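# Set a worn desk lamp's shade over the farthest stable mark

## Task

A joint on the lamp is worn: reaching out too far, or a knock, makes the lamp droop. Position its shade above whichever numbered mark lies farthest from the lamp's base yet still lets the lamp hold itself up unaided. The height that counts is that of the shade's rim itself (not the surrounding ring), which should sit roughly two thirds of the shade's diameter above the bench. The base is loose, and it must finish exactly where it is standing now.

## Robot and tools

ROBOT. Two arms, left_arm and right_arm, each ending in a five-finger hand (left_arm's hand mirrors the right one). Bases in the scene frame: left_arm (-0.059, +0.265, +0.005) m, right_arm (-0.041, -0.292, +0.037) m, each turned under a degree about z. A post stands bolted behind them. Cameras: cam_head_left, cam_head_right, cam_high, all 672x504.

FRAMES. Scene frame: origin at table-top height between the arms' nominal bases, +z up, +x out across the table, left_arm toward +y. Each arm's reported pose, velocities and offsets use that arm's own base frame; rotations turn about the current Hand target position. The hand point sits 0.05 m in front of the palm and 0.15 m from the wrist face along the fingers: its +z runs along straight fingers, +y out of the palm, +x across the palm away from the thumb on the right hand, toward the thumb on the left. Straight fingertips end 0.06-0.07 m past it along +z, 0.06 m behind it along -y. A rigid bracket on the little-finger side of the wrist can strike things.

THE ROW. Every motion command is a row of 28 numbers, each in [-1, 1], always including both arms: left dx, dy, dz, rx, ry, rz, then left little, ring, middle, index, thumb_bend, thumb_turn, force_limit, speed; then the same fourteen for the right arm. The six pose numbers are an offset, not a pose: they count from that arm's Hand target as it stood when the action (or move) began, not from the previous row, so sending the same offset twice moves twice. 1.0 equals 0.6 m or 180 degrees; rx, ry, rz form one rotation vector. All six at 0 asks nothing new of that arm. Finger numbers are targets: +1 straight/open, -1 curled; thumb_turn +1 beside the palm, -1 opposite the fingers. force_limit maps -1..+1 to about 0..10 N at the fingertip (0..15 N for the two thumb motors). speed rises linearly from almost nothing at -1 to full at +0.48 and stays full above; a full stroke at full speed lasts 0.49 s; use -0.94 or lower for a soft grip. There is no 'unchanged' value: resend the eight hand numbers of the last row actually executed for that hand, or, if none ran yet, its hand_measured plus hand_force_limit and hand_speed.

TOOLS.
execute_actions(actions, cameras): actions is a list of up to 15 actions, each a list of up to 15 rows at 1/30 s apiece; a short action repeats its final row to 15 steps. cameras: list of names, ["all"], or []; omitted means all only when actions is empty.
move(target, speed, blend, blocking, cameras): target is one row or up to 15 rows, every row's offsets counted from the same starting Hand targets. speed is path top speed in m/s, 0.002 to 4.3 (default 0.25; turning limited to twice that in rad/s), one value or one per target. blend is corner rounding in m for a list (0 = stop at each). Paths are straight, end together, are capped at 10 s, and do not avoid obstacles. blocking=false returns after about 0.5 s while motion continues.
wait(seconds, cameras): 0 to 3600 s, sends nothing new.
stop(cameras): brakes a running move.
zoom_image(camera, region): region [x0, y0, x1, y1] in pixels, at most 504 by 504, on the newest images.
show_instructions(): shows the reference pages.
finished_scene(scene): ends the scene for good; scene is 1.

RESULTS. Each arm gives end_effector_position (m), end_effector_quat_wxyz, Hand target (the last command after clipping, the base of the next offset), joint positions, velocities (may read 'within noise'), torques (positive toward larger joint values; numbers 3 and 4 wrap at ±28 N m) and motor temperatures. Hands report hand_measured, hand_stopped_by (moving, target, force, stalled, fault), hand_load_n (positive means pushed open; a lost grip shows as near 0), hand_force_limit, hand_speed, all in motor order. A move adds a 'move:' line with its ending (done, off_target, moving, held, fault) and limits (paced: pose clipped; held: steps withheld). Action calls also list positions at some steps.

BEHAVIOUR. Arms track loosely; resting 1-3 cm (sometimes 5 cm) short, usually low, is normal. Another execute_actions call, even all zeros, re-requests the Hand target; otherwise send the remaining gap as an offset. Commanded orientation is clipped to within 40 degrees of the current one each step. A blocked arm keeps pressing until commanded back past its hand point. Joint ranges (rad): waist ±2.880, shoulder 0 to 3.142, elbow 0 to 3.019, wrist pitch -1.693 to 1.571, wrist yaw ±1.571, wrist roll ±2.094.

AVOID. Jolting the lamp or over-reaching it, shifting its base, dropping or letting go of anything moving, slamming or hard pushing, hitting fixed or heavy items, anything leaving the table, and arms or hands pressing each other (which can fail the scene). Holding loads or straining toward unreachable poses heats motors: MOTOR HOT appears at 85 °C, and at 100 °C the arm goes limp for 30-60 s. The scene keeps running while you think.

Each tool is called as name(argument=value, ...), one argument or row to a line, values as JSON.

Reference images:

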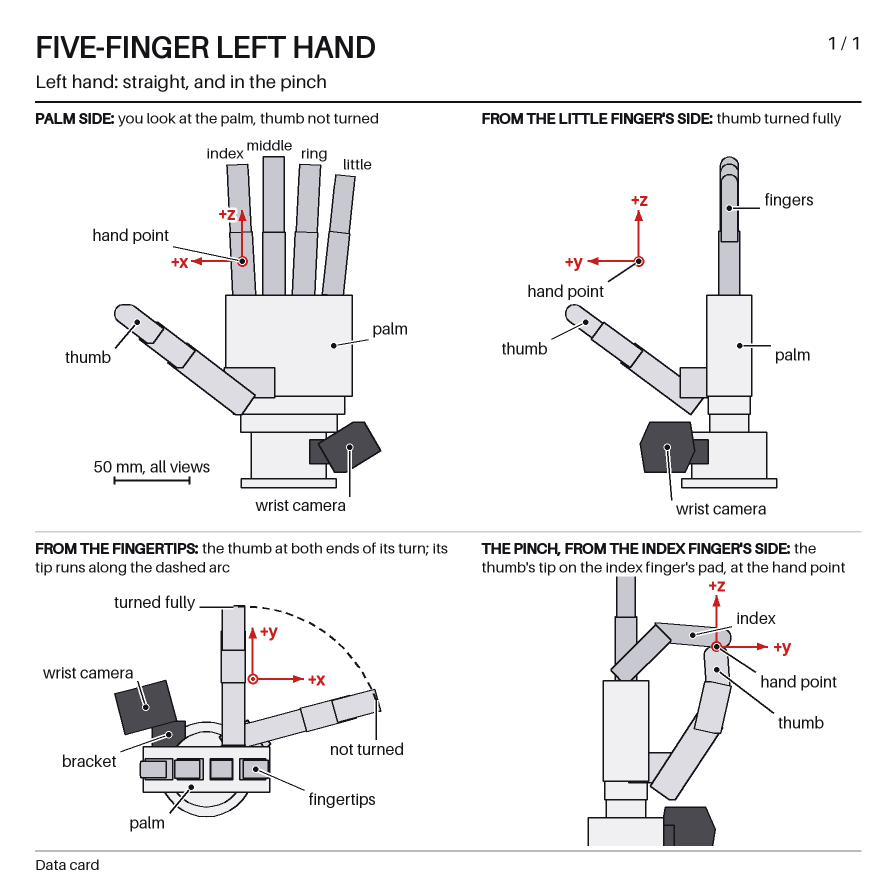

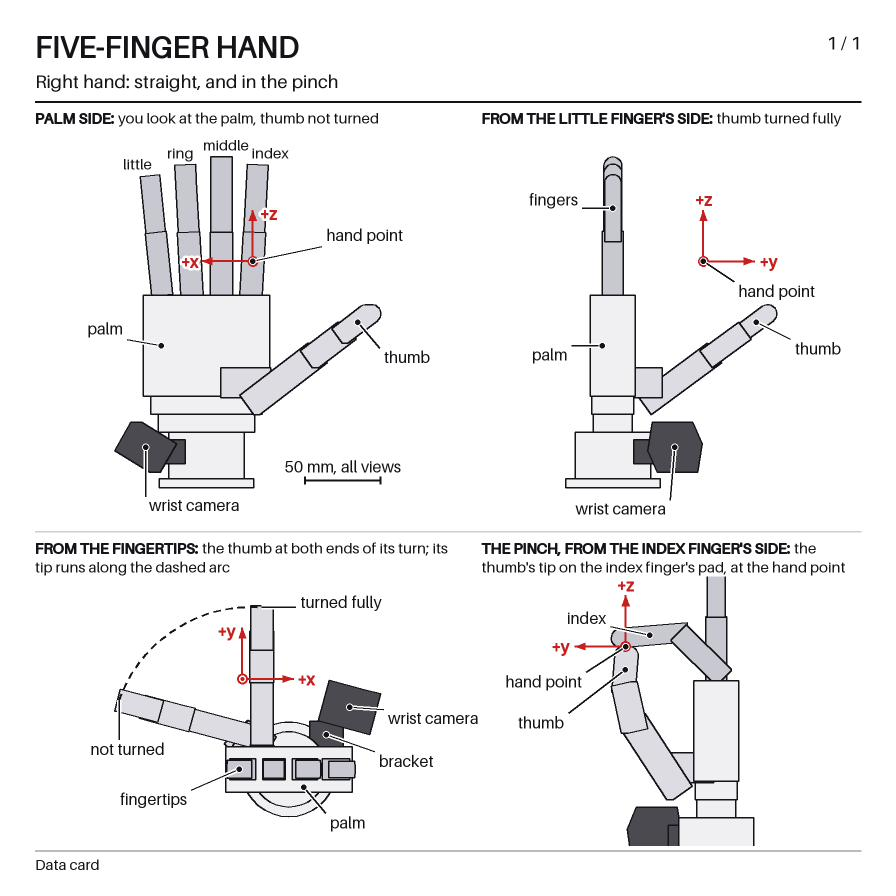

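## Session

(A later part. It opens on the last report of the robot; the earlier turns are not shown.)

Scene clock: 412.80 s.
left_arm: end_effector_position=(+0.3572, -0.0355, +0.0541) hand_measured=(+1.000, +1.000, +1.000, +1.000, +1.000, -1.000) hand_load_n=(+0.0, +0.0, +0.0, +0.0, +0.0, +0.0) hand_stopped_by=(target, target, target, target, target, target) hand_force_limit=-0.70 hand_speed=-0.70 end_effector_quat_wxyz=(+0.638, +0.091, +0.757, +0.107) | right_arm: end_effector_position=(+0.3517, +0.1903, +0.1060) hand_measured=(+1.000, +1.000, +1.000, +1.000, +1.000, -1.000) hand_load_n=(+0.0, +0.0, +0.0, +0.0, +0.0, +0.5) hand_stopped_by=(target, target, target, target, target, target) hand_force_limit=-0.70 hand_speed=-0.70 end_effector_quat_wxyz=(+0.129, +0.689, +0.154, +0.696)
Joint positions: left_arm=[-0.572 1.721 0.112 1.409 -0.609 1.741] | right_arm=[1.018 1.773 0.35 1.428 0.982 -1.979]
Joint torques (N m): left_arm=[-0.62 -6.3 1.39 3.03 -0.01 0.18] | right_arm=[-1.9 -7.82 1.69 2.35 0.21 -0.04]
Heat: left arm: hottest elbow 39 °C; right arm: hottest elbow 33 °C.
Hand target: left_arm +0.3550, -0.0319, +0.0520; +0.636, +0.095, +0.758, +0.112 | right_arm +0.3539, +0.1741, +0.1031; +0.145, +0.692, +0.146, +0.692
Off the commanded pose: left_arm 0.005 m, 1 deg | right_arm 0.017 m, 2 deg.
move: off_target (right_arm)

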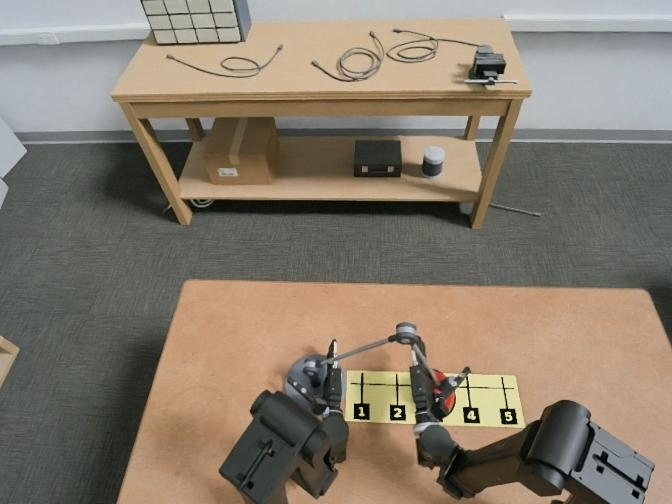

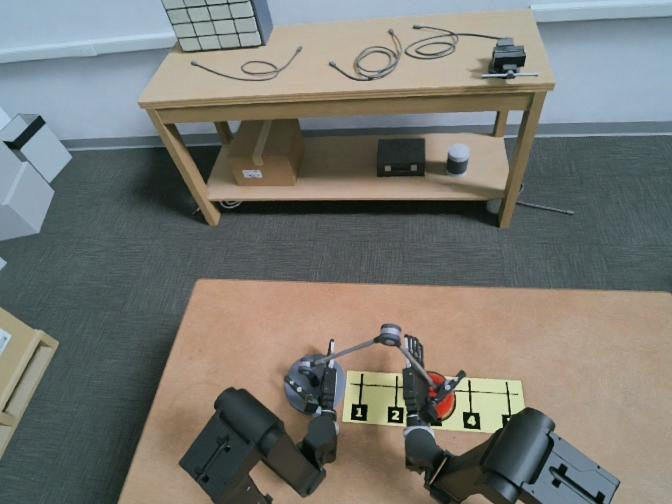

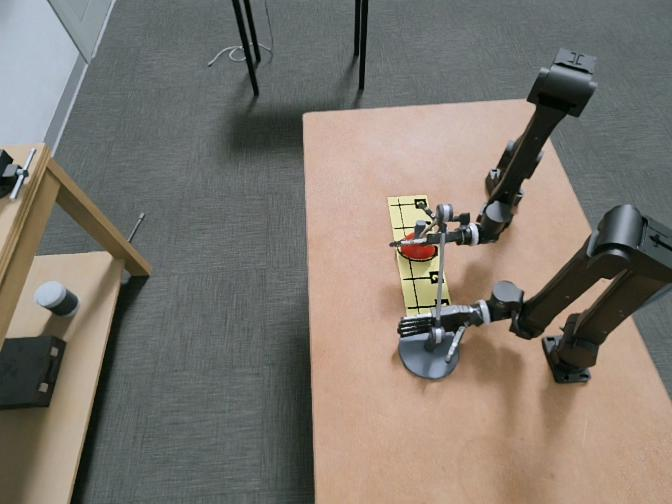

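move(
  target=[
    [0,0.03,0,0,0,0,1,1,1,1,1,-1,-0.7,-0.7,0.0,-0.01,0.0,0,0,0,1,1,1,1,1,-1,-0.7,-0.7],
  ],
  speed=0.04,
  cameras=["all"],
)

zoom_image(
  camera="cam_head_left",
  region=[280, 310, 500, 450],
)

zoom_image(
  camera="cam_high",
  region=[380, 190, 500, 390],
)

Scene clock: 414.07 s.
left_arm: end_effector_position=(+0.3573, -0.0171, +0.0536) hand_measured=(+1.000, +1.000, +1.000, +1.000, +1.000, -1.000) hand_load_n=(+0.0, +0.0, +0.0, +0.0, +0.0, +0.0) hand_stopped_by=(target, target, target, target, target, target) hand_force_limit=-0.70 hand_speed=-0.70 end_effector_quat_wxyz=(+0.638, +0.091, +0.757, +0.107) | right_arm: end_effector_position=(+0.3521, +0.1901, +0.1058) hand_measured=(+1.000, +1.000, +1.000, +1.000, +1.000, -1.000) hand_load_n=(+0.0, +0.0, +0.0, +0.0, +0.0, +0.5) hand_stopped_by=(target, target, target, target, target, target) hand_force_limit=-0.70 hand_speed=-0.70 end_effector_quat_wxyz=(+0.123, +0.688, +0.158, +0.698)
Joint positions: left_arm=[-0.492 1.735 0.088 1.456 -0.531 1.759] | right_arm=[1.014 1.773 0.343 1.438 0.963 -1.977]
Joint torques (N m): left_arm=[-0.62 -5.71 1.09 3.12 -0.04 0.21] | right_arm=[-3.02 -8.12 0.94 2.21 0.54 -0.07]
Heat: left arm: hottest elbow 39 °C; right arm: hottest elbow 33 °C.
Hand target: left_arm +0.3551, -0.0138, +0.0520; +0.636, +0.095, +0.758, +0.113 | right_arm +0.3539, +0.1682, +0.1030; +0.145, +0.692, +0.146, +0.692
Off the commanded pose: left_arm 0.004 m, 1 deg | right_arm 0.022 m, 3 deg.
move: off_target (right_arm)

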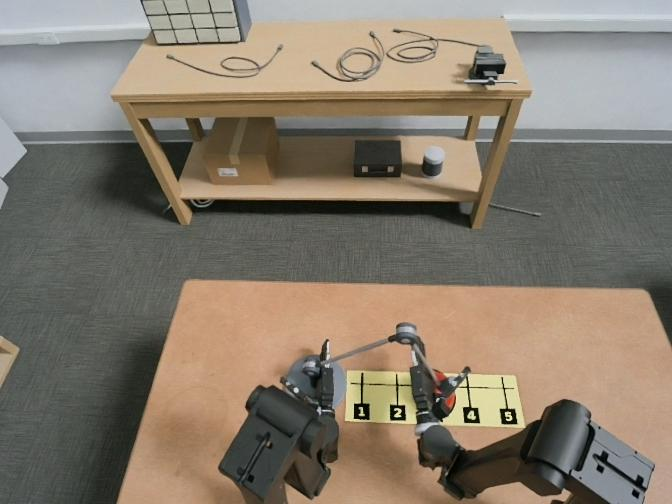

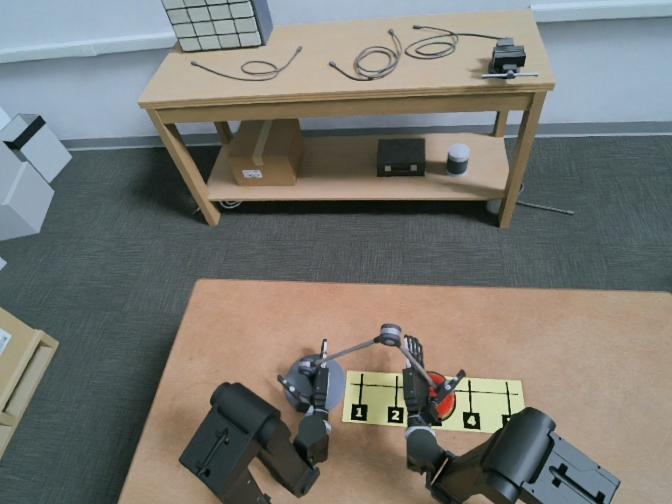

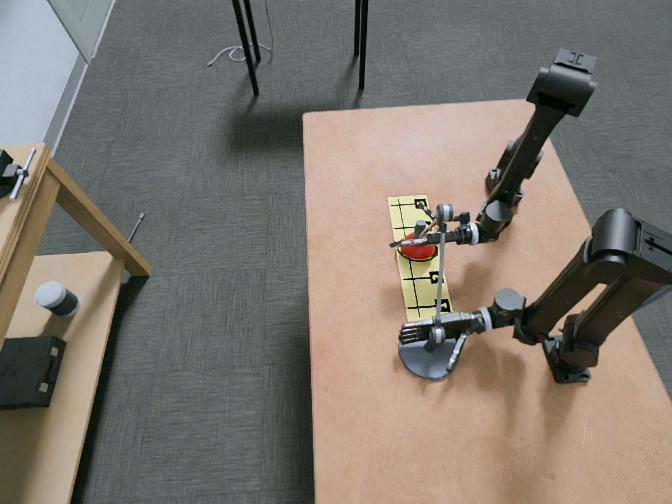

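Scaled by 2.291 from the camera's image (finer frame: 960x720).

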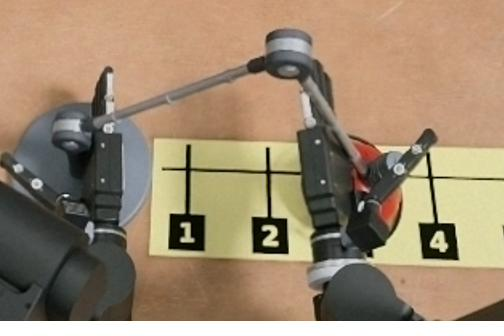

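Scaled by 2.520 from the camera's image (finer frame: 960x720).

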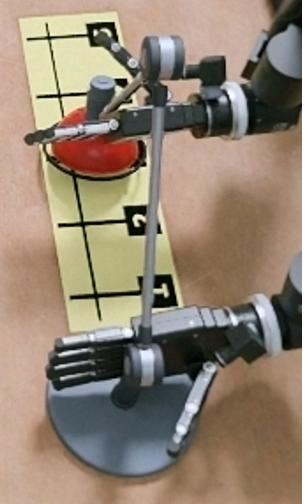

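move(
  target=[
    [0,0.03,0,0,0,0,1,1,1,1,1,-1,-0.7,-0.7,0.0,-0.005,0.0,0,0,0,1,1,1,1,1,-1,-0.7,-0.7],
  ],
  speed=0.03,
  cameras=["all"],
)

zoom_image(
  camera="cam_head_left",
  region=[280, 310, 500, 450],
)

zoom_image(
  camera="cam_high",
  region=[380, 190, 500, 390],
)

Scene clock: 415.40 s.
left_arm: end_effector_position=(+0.3589, -0.0146, +0.0527) hand_measured=(+1.000, +1.000, +1.000, +1.000, +1.000, -1.000) hand_load_n=(+0.0, +0.0, +0.0, +0.0, +0.0, +0.0) hand_stopped_by=(target, target, target, target, target, target) hand_force_limit=-0.70 hand_speed=-0.70 end_effector_quat_wxyz=(+0.641, +0.103, +0.756, +0.084) | right_arm: end_effector_position=(+0.3523, +0.1899, +0.1056) hand_measured=(+1.000, +1.000, +1.000, +1.000, +1.000, -1.000) hand_load_n=(+0.0, +0.0, +0.0, +0.0, +0.0, +0.5) hand_stopped_by=(target, target, target, target, target, target) hand_force_limit=-0.70 hand_speed=-0.70 end_effector_quat_wxyz=(+0.120, +0.687, +0.159, +0.699)
Joint positions: left_arm=[-0.438 1.746 0.069 1.496 -0.426 1.762] | right_arm=[1.012 1.773 0.339 1.443 0.954 -1.975]
Joint torques (N m): left_arm=[2.49 -6.07 0.88 3.06 -0.84 0.3] | right_arm=[-3.02 -8.06 0.68 2.22 0.64 -0.06]
Heat: left arm: hottest elbow 38 °C; right arm: hottest elbow 33 °C.
Hand target: left_arm +0.3551, +0.0041, +0.0520; +0.636, +0.095, +0.758, +0.112 | right_arm +0.3539, +0.1651, +0.1030; +0.145, +0.692, +0.146, +0.692
Off the commanded pose: left_arm 0.019 m, 3 deg | right_arm 0.025 m, 3 deg.
move: off_target (left_arm, right_arm)

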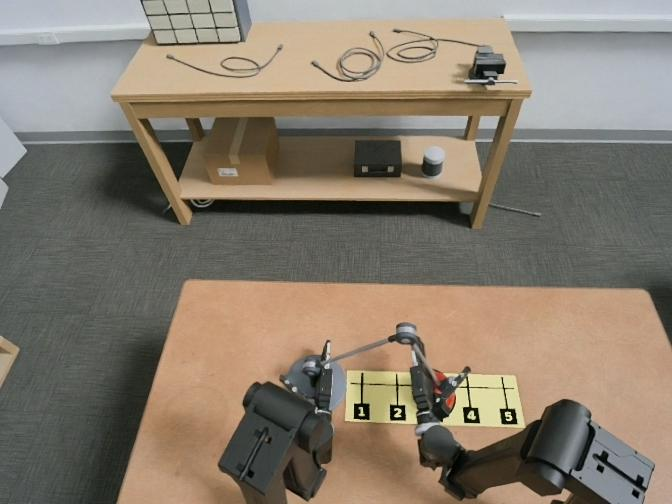

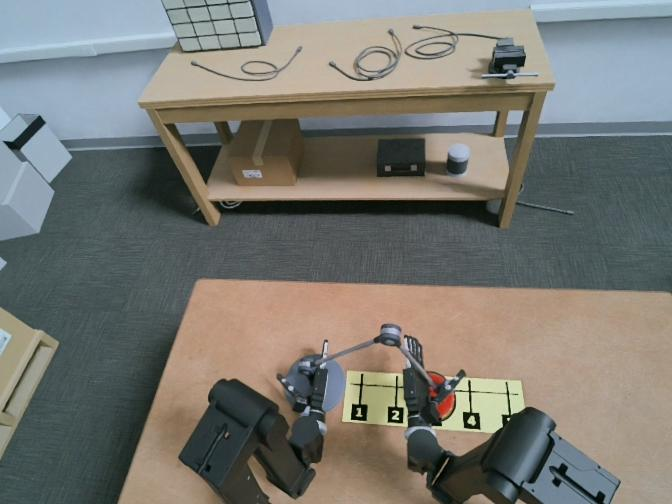

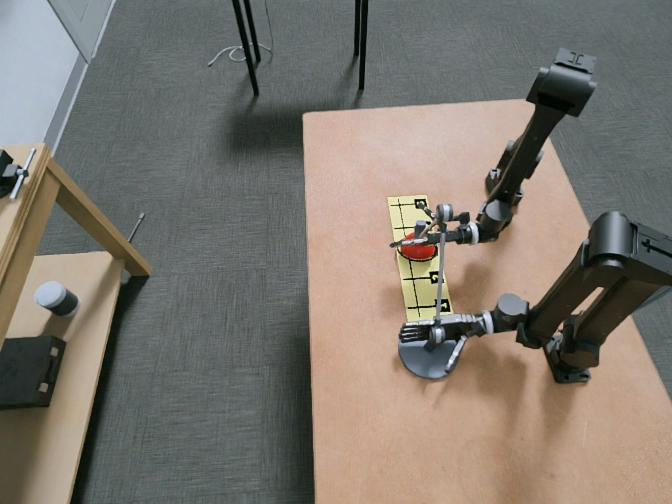

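Scaled by 2.291 from the camera's image (finer frame: 960x720).

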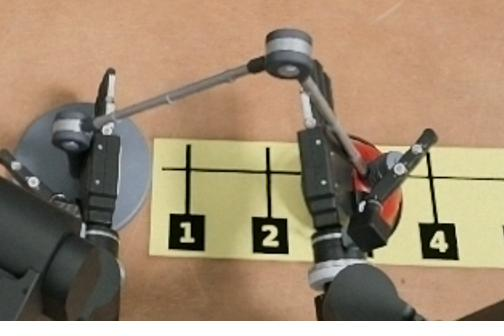

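Scaled by 2.520 from the camera's image (finer frame: 960x720).

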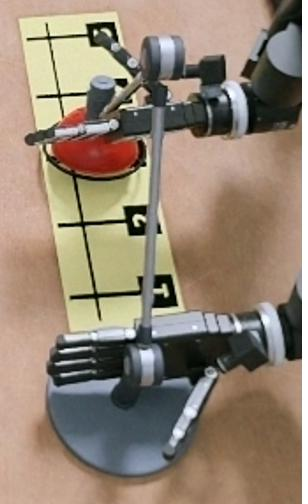

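move(
  target=[
    [0,0.03,0,0,0,0,1,1,1,1,1,-1,-0.7,-0.7,0.0,-0.02,0.0,0,0,0,1,1,1,1,1,-1,-0.7,-0.7],
  ],
  speed=0.03,
  cameras=["all"],
)

zoom_image(
  camera="cam_head_left",
  region=[280, 310, 500, 450],
)

zoom_image(
  camera="cam_high",
  region=[380, 190, 500, 390],
)

Scene clock: 416.83 s.
left_arm: end_effector_position=(+0.3605, -0.0141, +0.0521) hand_measured=(+1.000, +1.000, +1.000, +1.000, +1.000, -1.000) hand_load_n=(+0.0, +0.0, +0.0, +0.0, +0.0, +0.0) hand_stopped_by=(target, target, target, target, target, target) hand_force_limit=-0.70 hand_speed=-0.70 end_effector_quat_wxyz=(+0.643, +0.121, +0.753, +0.063) | right_arm: end_effector_position=(+0.3525, +0.1837, +0.1053) hand_measured=(+1.000, +1.000, +1.000, +1.000, +1.000, -1.000) hand_load_n=(+0.0, +0.0, +0.0, +0.0, +0.0, +0.5) hand_stopped_by=(target, target, target, target, target, target) hand_force_limit=-0.70 hand_speed=-0.70 end_effector_quat_wxyz=(+0.113, +0.685, +0.161, +0.701)
Joint positions: left_arm=[-0.384 1.758 0.053 1.531 -0.316 1.773] | right_arm=[0.997 1.773 0.318 1.469 0.926 -1.973]
Joint torques (N m): left_arm=[4.19 -5.71 0.53 3.04 -1.82 0.34] | right_arm=[-3.43 -7.88 -0.12 1.96 0.87 -0.11]
Heat: left arm: hottest elbow 38 °C; right arm: hottest elbow 33 °C.
Hand target: left_arm +0.3550, +0.0221, +0.0519; +0.636, +0.095, +0.758, +0.112 | right_arm +0.3539, +0.1531, +0.1030; +0.145, +0.692, +0.146, +0.692
Off the commanded pose: left_arm 0.037 m, 7 deg | right_arm 0.031 m, 4 deg.
move: off_target (left_arm, right_arm)

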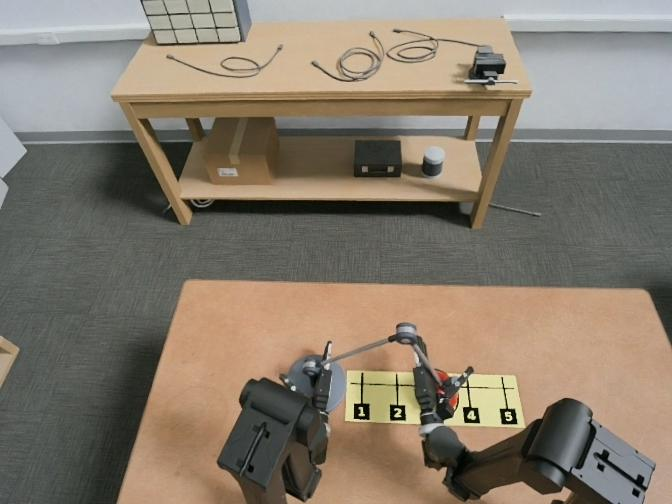

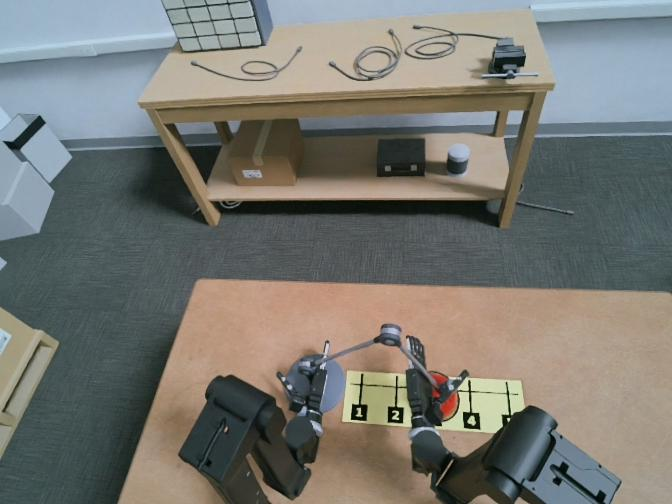

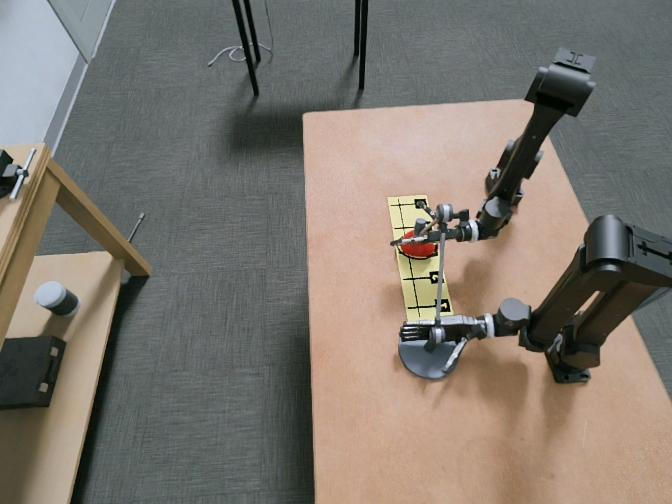

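Scaled by 2.291 from the camera's image (finer frame: 960x720).

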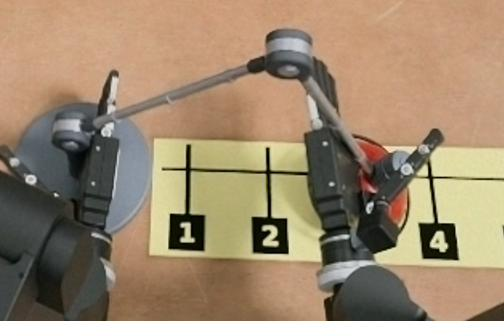

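Scaled by 2.520 from the camera's image (finer frame: 960x720).

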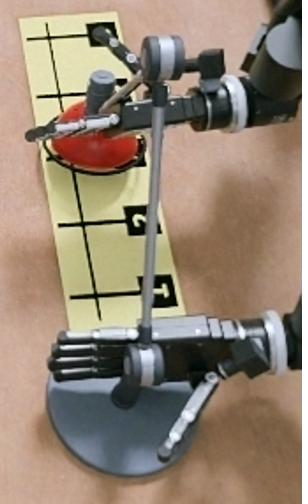

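move(
  target=[
    [0,0.0,0,0,0,0,1,1,1,1,1,-1,-0.7,-0.7,0.0,-0.03,0.0,0,0,0,1,1,1,1,1,-1,-0.7,-0.7],
  ],
  speed=0.03,
  cameras=["all"],
)

zoom_image(
  camera="cam_head_left",
  region=[280, 310, 500, 450],
)

zoom_image(
  camera="cam_high",
  region=[380, 190, 500, 390],
)

Scene clock: 418.23 s.
left_arm: end_effector_position=(+0.3605, -0.0141, +0.0521) hand_measured=(+1.000, +1.000, +1.000, +1.000, +1.000, -1.000) hand_load_n=(+0.0, +0.0, +0.0, +0.0, +0.0, +0.5) hand_stopped_by=(target, target, target, target, target, target) hand_force_limit=-0.70 hand_speed=-0.70 end_effector_quat_wxyz=(+0.643, +0.121, +0.753, +0.063) | right_arm: end_effector_position=(+0.3528, +0.1662, +0.1024) hand_measured=(+1.000, +1.000, +1.000, +1.000, +1.000, -1.000) hand_load_n=(+0.0, +0.0, +0.0, +0.0, +0.0, +0.0) hand_stopped_by=(target, target, target, target, target, target) hand_force_limit=-0.70 hand_speed=-0.70 end_effector_quat_wxyz=(+0.114, +0.687, +0.166, +0.699)
Joint positions: left_arm=[-0.384 1.758 0.053 1.531 -0.316 1.773] | right_arm=[0.959 1.773 0.278 1.498 0.883 -1.973]
Joint torques (N m): left_arm=[4.01 -5.71 0.42 3.15 -1.87 0.34] | right_arm=[-4.6 -8.41 -0.32 2.36 0.97 -0.07]
Heat: left arm: hottest elbow 38 °C; right arm: hottest elbow 33 °C.
Hand target: left_arm +0.3550, +0.0221, +0.0519; +0.636, +0.095, +0.758, +0.112 | right_arm +0.3539, +0.1351, +0.1030; +0.145, +0.692, +0.146, +0.692
Off the commanded pose: left_arm 0.037 m, 7 deg | right_arm 0.031 m, 4 deg.
move: off_target (right_arm)

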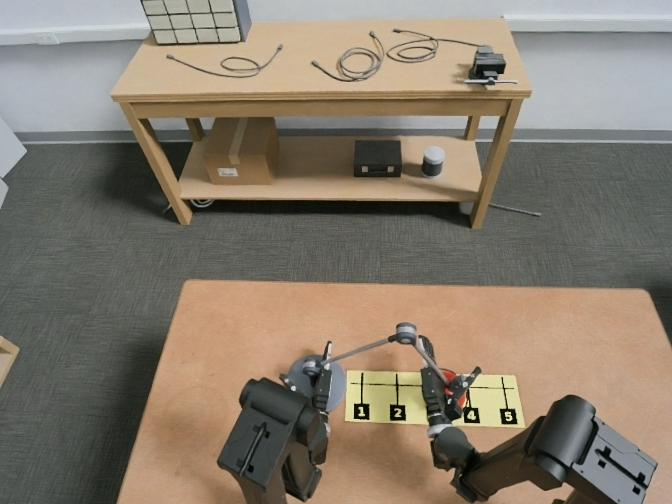

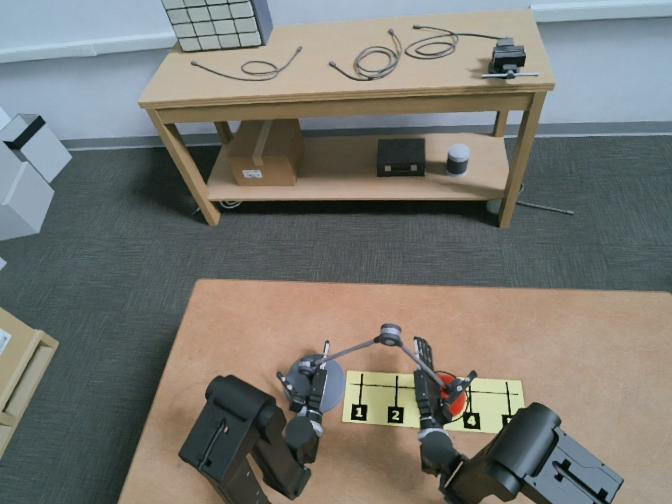

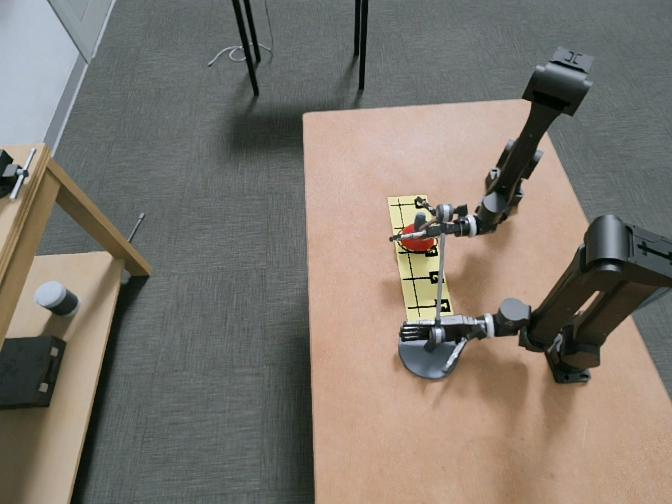

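Scaled by 2.291 from the camera's image (finer frame: 960x720).

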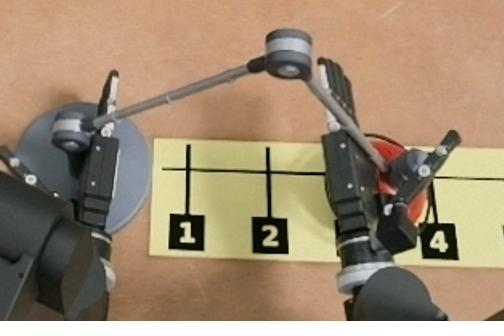

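Scaled by 2.520 from the camera's image (finer frame: 960x720).

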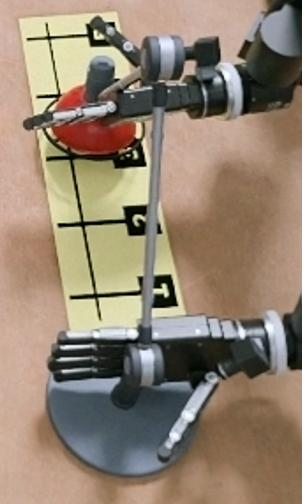

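move(
  target=[
    [0,0.0,0,0,0,0,1,1,1,1,1,-1,-0.7,-0.7,0.0,-0.03,0.02,-0.03,0,0,1,1,1,1,1,-1,-0.7,-0.7],
  ],
  speed=0.03,
  cameras=["all"],
)

zoom_image(
  camera="cam_head_left",
  region=[280, 310, 500, 450],
)

zoom_image(
  camera="cam_high",
  region=[380, 190, 500, 390],
)

Scene clock: 421.23 s.
left_arm: end_effector_position=(+0.3605, -0.0141, +0.0521) hand_measured=(+1.000, +1.000, +1.000, +1.000, +1.000, -1.000) hand_load_n=(+0.0, +0.0, +0.0, +0.0, +0.0, +0.5) hand_stopped_by=(target, target, target, target, target, target) hand_force_limit=-0.70 hand_speed=-0.70 end_effector_quat_wxyz=(+0.643, +0.121, +0.753, +0.063) | right_arm: end_effector_position=(+0.3528, +0.1466, +0.1128) hand_measured=(+1.000, +1.000, +1.000, +1.000, +1.000, -1.000) hand_load_n=(+0.0, +0.0, +0.0, +0.0, +0.0, +0.0) hand_stopped_by=(target, target, target, target, target, target) hand_force_limit=-0.70 hand_speed=-0.70 end_effector_quat_wxyz=(+0.144, +0.682, +0.198, +0.690)
Joint positions: left_arm=[-0.384 1.758 0.053 1.531 -0.316 1.773] | right_arm=[0.914 1.721 0.234 1.476 0.838 -2.05]
Joint torques (N m): left_arm=[3.96 -6.07 0.66 3.21 -1.87 0.38] | right_arm=[-3.49 -8.59 0.35 1.62 0.95 -0.08]
Heat: left arm: hottest elbow 38 °C; right arm: hottest shoulder 33 °C.
Hand target: left_arm +0.3550, +0.0221, +0.0519; +0.636, +0.095, +0.758, +0.112 | right_arm +0.3539, +0.1171, +0.1151; +0.178, +0.684, +0.178, +0.685
Off the commanded pose: left_arm 0.037 m, 7 deg | right_arm 0.030 m, 5 deg.
joint sent to its limit (right arm) — joint 6 (wrist roll), lower limit. The joint targets still meet the commanded pose.
move: off_target (right_arm)

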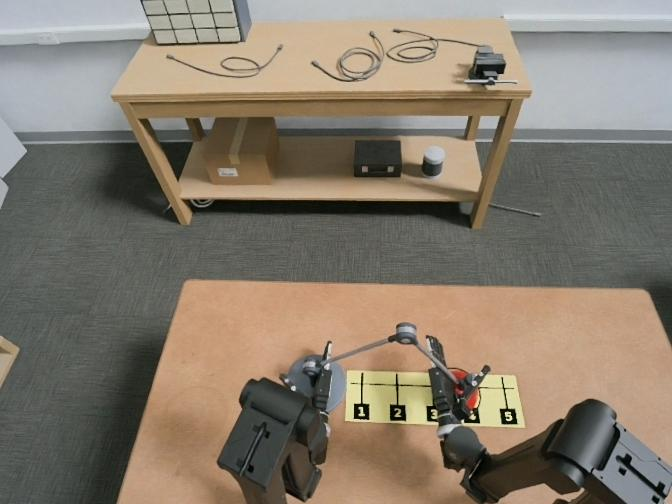

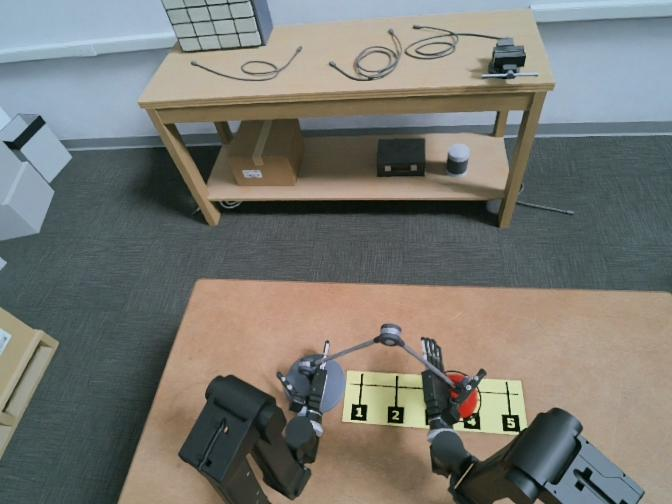

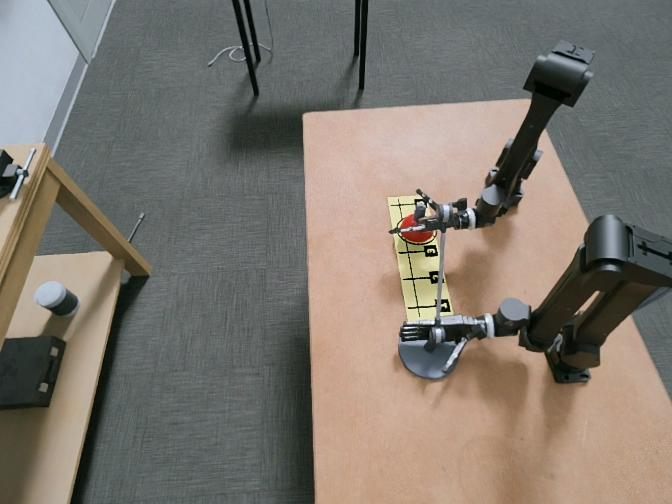

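Scaled by 2.291 from the camera's image (finer frame: 960x720).

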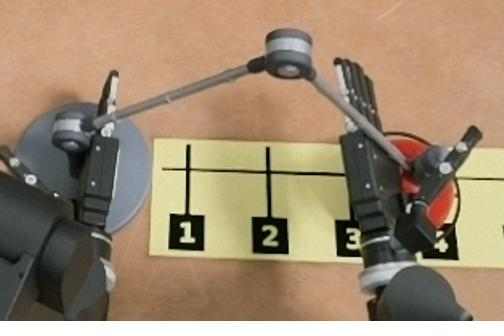

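Scaled by 2.520 from the camera's image (finer frame: 960x720).

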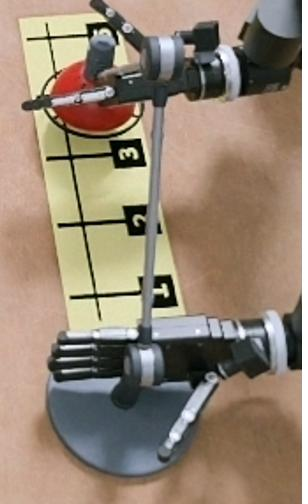

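zoom_image(
  camera="cam_head_right",
  region=[280, 310, 500, 450],
)

zoom_image(
  camera="cam_head_right",
  region=[420, 350, 520, 440],
)

zoom_image(
  camera="cam_head_left",
  region=[420, 350, 520, 440],
)

Scaled by 2.291 from the camera's image (finer frame: 960x720).

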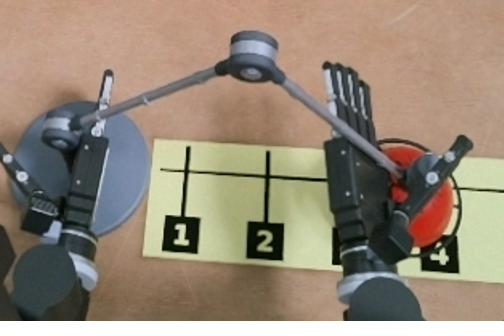

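Scaled by 5.040 from the camera's image (finer frame: 960x720).

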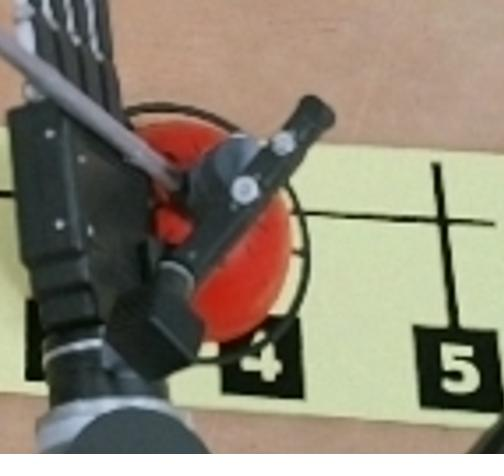

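Scaled by 5.040 from the camera's image (finer frame: 960x720).

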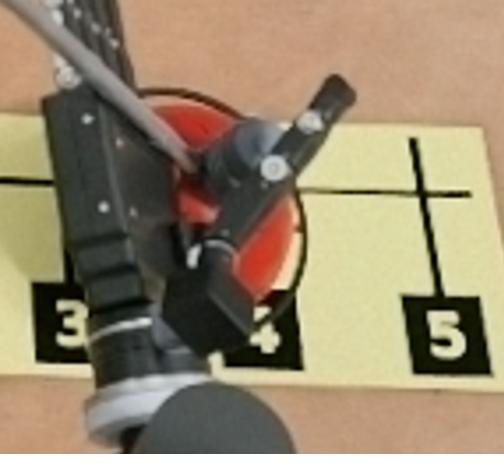

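zoom_image(
  camera="cam_high",
  region=[385, 190, 465, 270],
)

Scaled by 6.300 from the camera's image (finer frame: 960x720).

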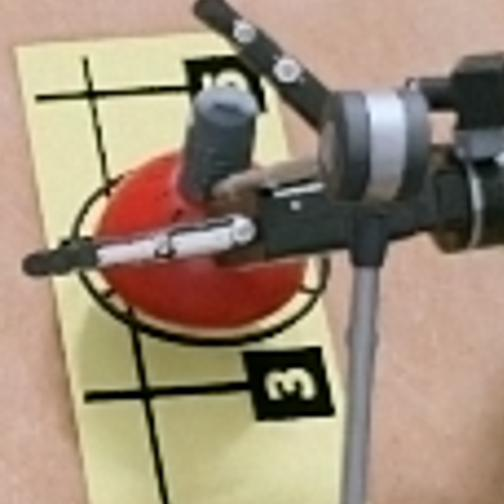

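move(
  target=[
    [0,-0.06,0,0,0,0,1,1,1,1,1,-1,-0.7,-0.7,0.0,0.07,0.0,0,0,0,1,1,1,1,1,-1,-0.7,-0.7],
    [0,-0.09,0,0,0,0,1,1,1,1,1,-1,-0.7,-0.7,0.0,0.09,0.0,0,0,0,1,1,1,1,1,-1,-0.7,-0.7],
  ],
  speed=0.03,
  cameras=["all"],
)

zoom_image(
  camera="cam_head_left",
  region=[280, 310, 500, 450],
)

zoom_image(
  camera="cam_high",
  region=[380, 190, 500, 390],
)

Scene clock: 427.30 s.
left_arm: end_effector_position=(+0.3519, -0.0278, +0.0512) hand_measured=(+1.000, +1.000, +1.000, +1.000, +1.000, -1.000) hand_load_n=(+0.0, +0.0, +0.0, +0.0, +0.0, +0.0) hand_stopped_by=(target, target, target, target, target, target) hand_force_limit=-0.70 hand_speed=-0.70 end_effector_quat_wxyz=(+0.634, +0.099, +0.758, +0.118) | right_arm: end_effector_position=(+0.3526, +0.1609, +0.1171) hand_measured=(+1.000, +1.000, +1.000, +1.000, +1.000, -1.000) hand_load_n=(+0.0, +0.0, +0.0, +0.0, +0.0, +0.0) hand_stopped_by=(target, target, target, target, target, target) hand_force_limit=-0.70 hand_speed=-0.70 end_effector_quat_wxyz=(+0.174, +0.689, +0.168, +0.683)
Joint positions: left_arm=[-0.56 1.754 0.095 1.451 -0.604 1.766] | right_arm=[0.968 1.719 0.309 1.4 0.979 -2.051]
Joint torques (N m): left_arm=[-0.73 -8.94 2.5 1.81 -0.2 -0.05] | right_arm=[0.09 -7 4.21 1.01 0.1 -0.02]
Heat: left arm: hottest elbow 37 °C; right arm: hottest shoulder 33 °C.
Hand target: left_arm +0.3551, -0.0318, +0.0520; +0.636, +0.095, +0.758, +0.112 | right_arm +0.3538, +0.1711, +0.1151; +0.178, +0.684, +0.178, +0.685
Off the commanded pose: left_arm 0.005 m, 1 deg | right_arm 0.010 m, 1 deg.
joint sent to its limit (right arm) — joint 6 (wrist roll), lower limit. The joint targets still meet the commanded pose.
move: done

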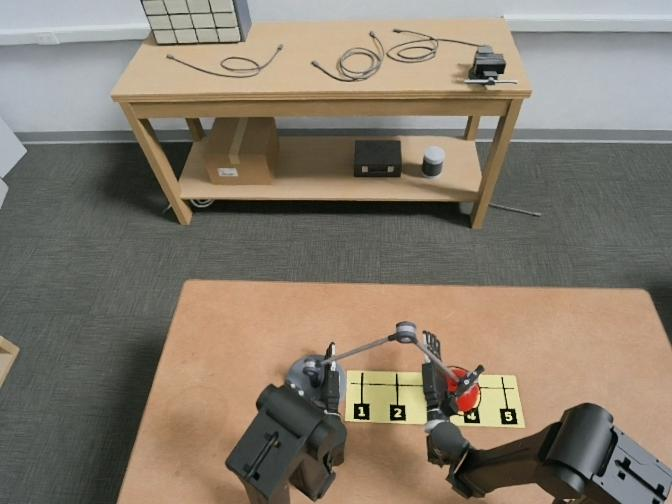

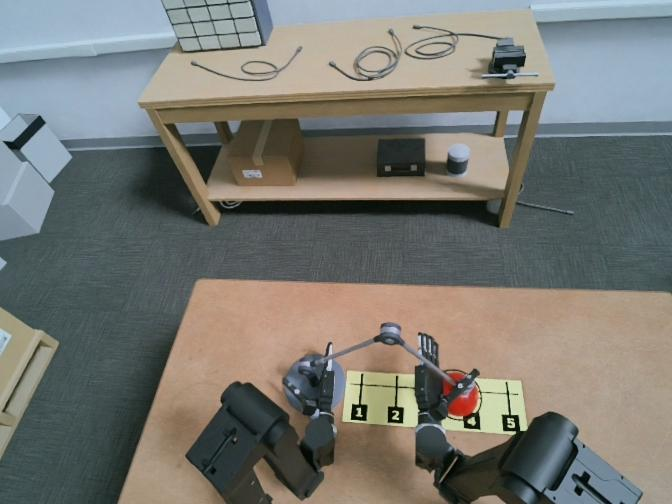

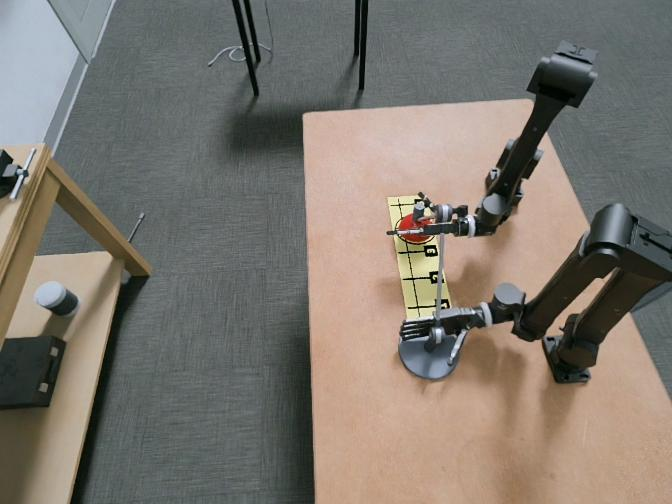

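Scaled by 2.291 from the camera's image (finer frame: 960x720).

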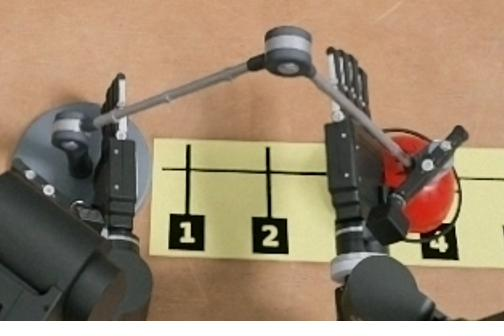

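Scaled by 2.520 from the camera's image (finer frame: 960x720).

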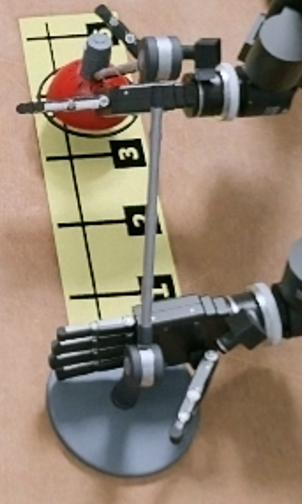

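zoom_image(
  camera="cam_head_left",
  region=[420, 350, 520, 440],
)

Scaled by 5.040 from the camera's image (finer frame: 960x720).

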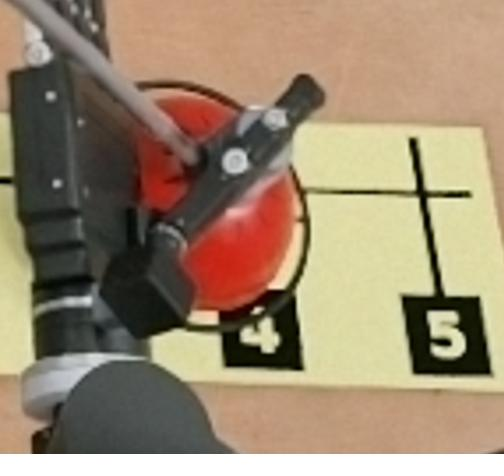

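move(
  target=[
    [0,-0.03,0,0,0,0,1,1,1,1,1,-1,-0.7,-0.7,0.0,0.03,0.0,0,0,0,1,1,1,1,1,-1,-0.7,-0.7],
    [0,-0.05,0,0,0,0,1,1,1,1,1,-1,-0.7,-0.7,-0.15,0.03,0.0,0,0,0,1,1,1,1,1,-1,-0.7,-0.7],
  ],
  speed=0.05,
  cameras=["all"],
)

zoom_image(
  camera="cam_head_left",
  region=[420, 350, 520, 440],
)

zoom_image(
  camera="cam_head_left",
  region=[280, 310, 500, 450],
)

zoom_image(
  camera="cam_high",
  region=[380, 190, 500, 390],
)

Scene clock: 430.87 s.
left_arm: end_effector_position=(+0.3514, -0.0560, +0.0503) hand_measured=(+1.000, +1.000, +1.000, +1.000, +1.000, -1.000) hand_load_n=(+0.0, +0.0, +0.0, +0.0, +0.0, +0.5) hand_stopped_by=(target, target, target, target, target, target) hand_force_limit=-0.70 hand_speed=-0.70 end_effector_quat_wxyz=(+0.632, +0.099, +0.759, +0.119) | right_arm: end_effector_position=(+0.2672, +0.1892, +0.1134) hand_measured=(+1.000, +1.000, +1.000, +1.000, +1.000, -1.000) hand_load_n=(+0.0, +0.0, +0.0, +0.0, +0.0, +0.0) hand_stopped_by=(target, target, target, target, target, target) hand_force_limit=-0.70 hand_speed=-0.70 end_effector_quat_wxyz=(+0.182, +0.688, +0.177, +0.680)
Joint positions: left_arm=[-0.675 1.736 0.138 1.368 -0.719 1.735] | right_arm=[1.295 1.726 0.279 1.413 1.304 -2.051]
Joint torques (N m): left_arm=[-1.08 -9.29 2.76 1.4 -0.2 -0.08] | right_arm=[0.5 -7.41 1.39 1.77 0.11 -0.08]
Heat: left arm: hottest elbow 37 °C; right arm: hottest shoulder 33 °C.
Hand target: left_arm +0.3550, -0.0617, +0.0519; +0.636, +0.095, +0.758, +0.113 | right_arm +0.2639, +0.1892, +0.1150; +0.178, +0.684, +0.178, +0.685
Off the commanded pose: left_arm 0.007 m, 1 deg | right_arm 0.004 m, 1 deg.
joint sent to its limit (right arm) — joint 6 (wrist roll), lower limit. The joint targets still meet the commanded pose.
move: done

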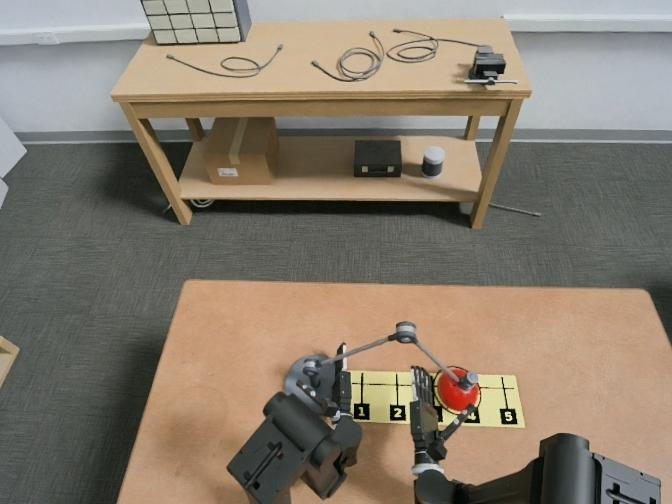

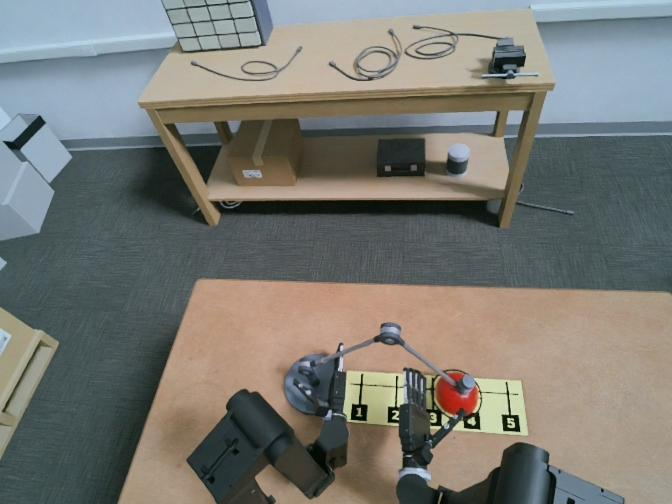

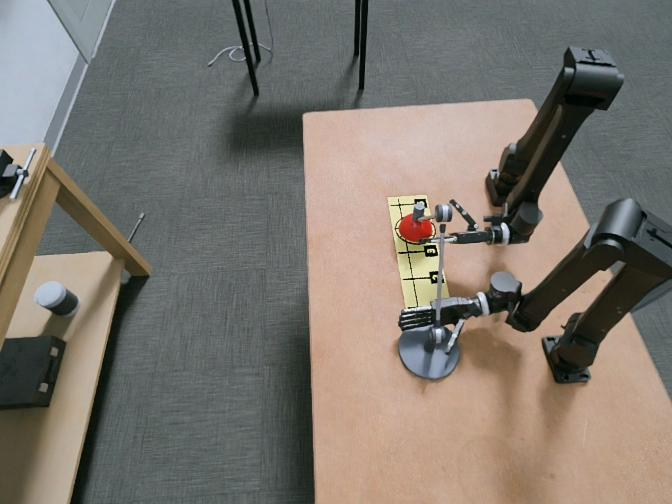

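Scaled by 5.040 from the camera's image (finer frame: 960x720).

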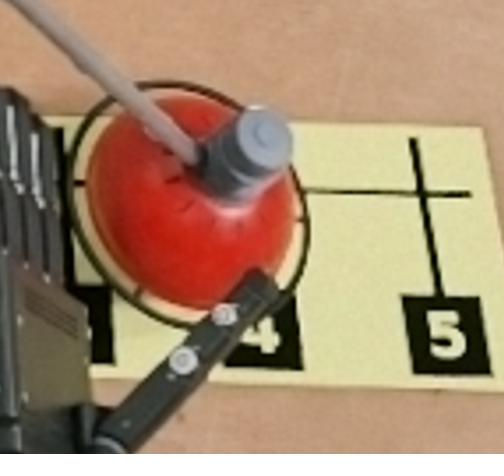

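Scaled by 2.291 from the camera's image (finer frame: 960x720).

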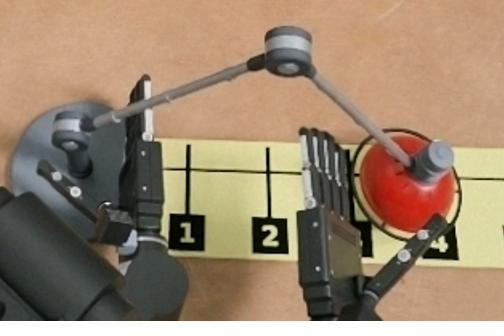

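Scaled by 2.520 from the camera's image (finer frame: 960x720).

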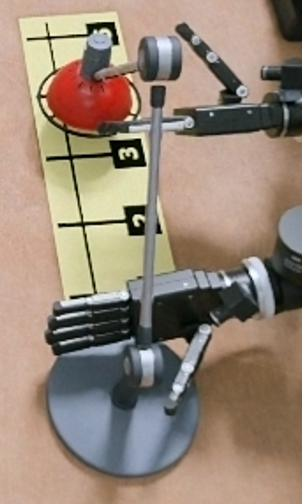

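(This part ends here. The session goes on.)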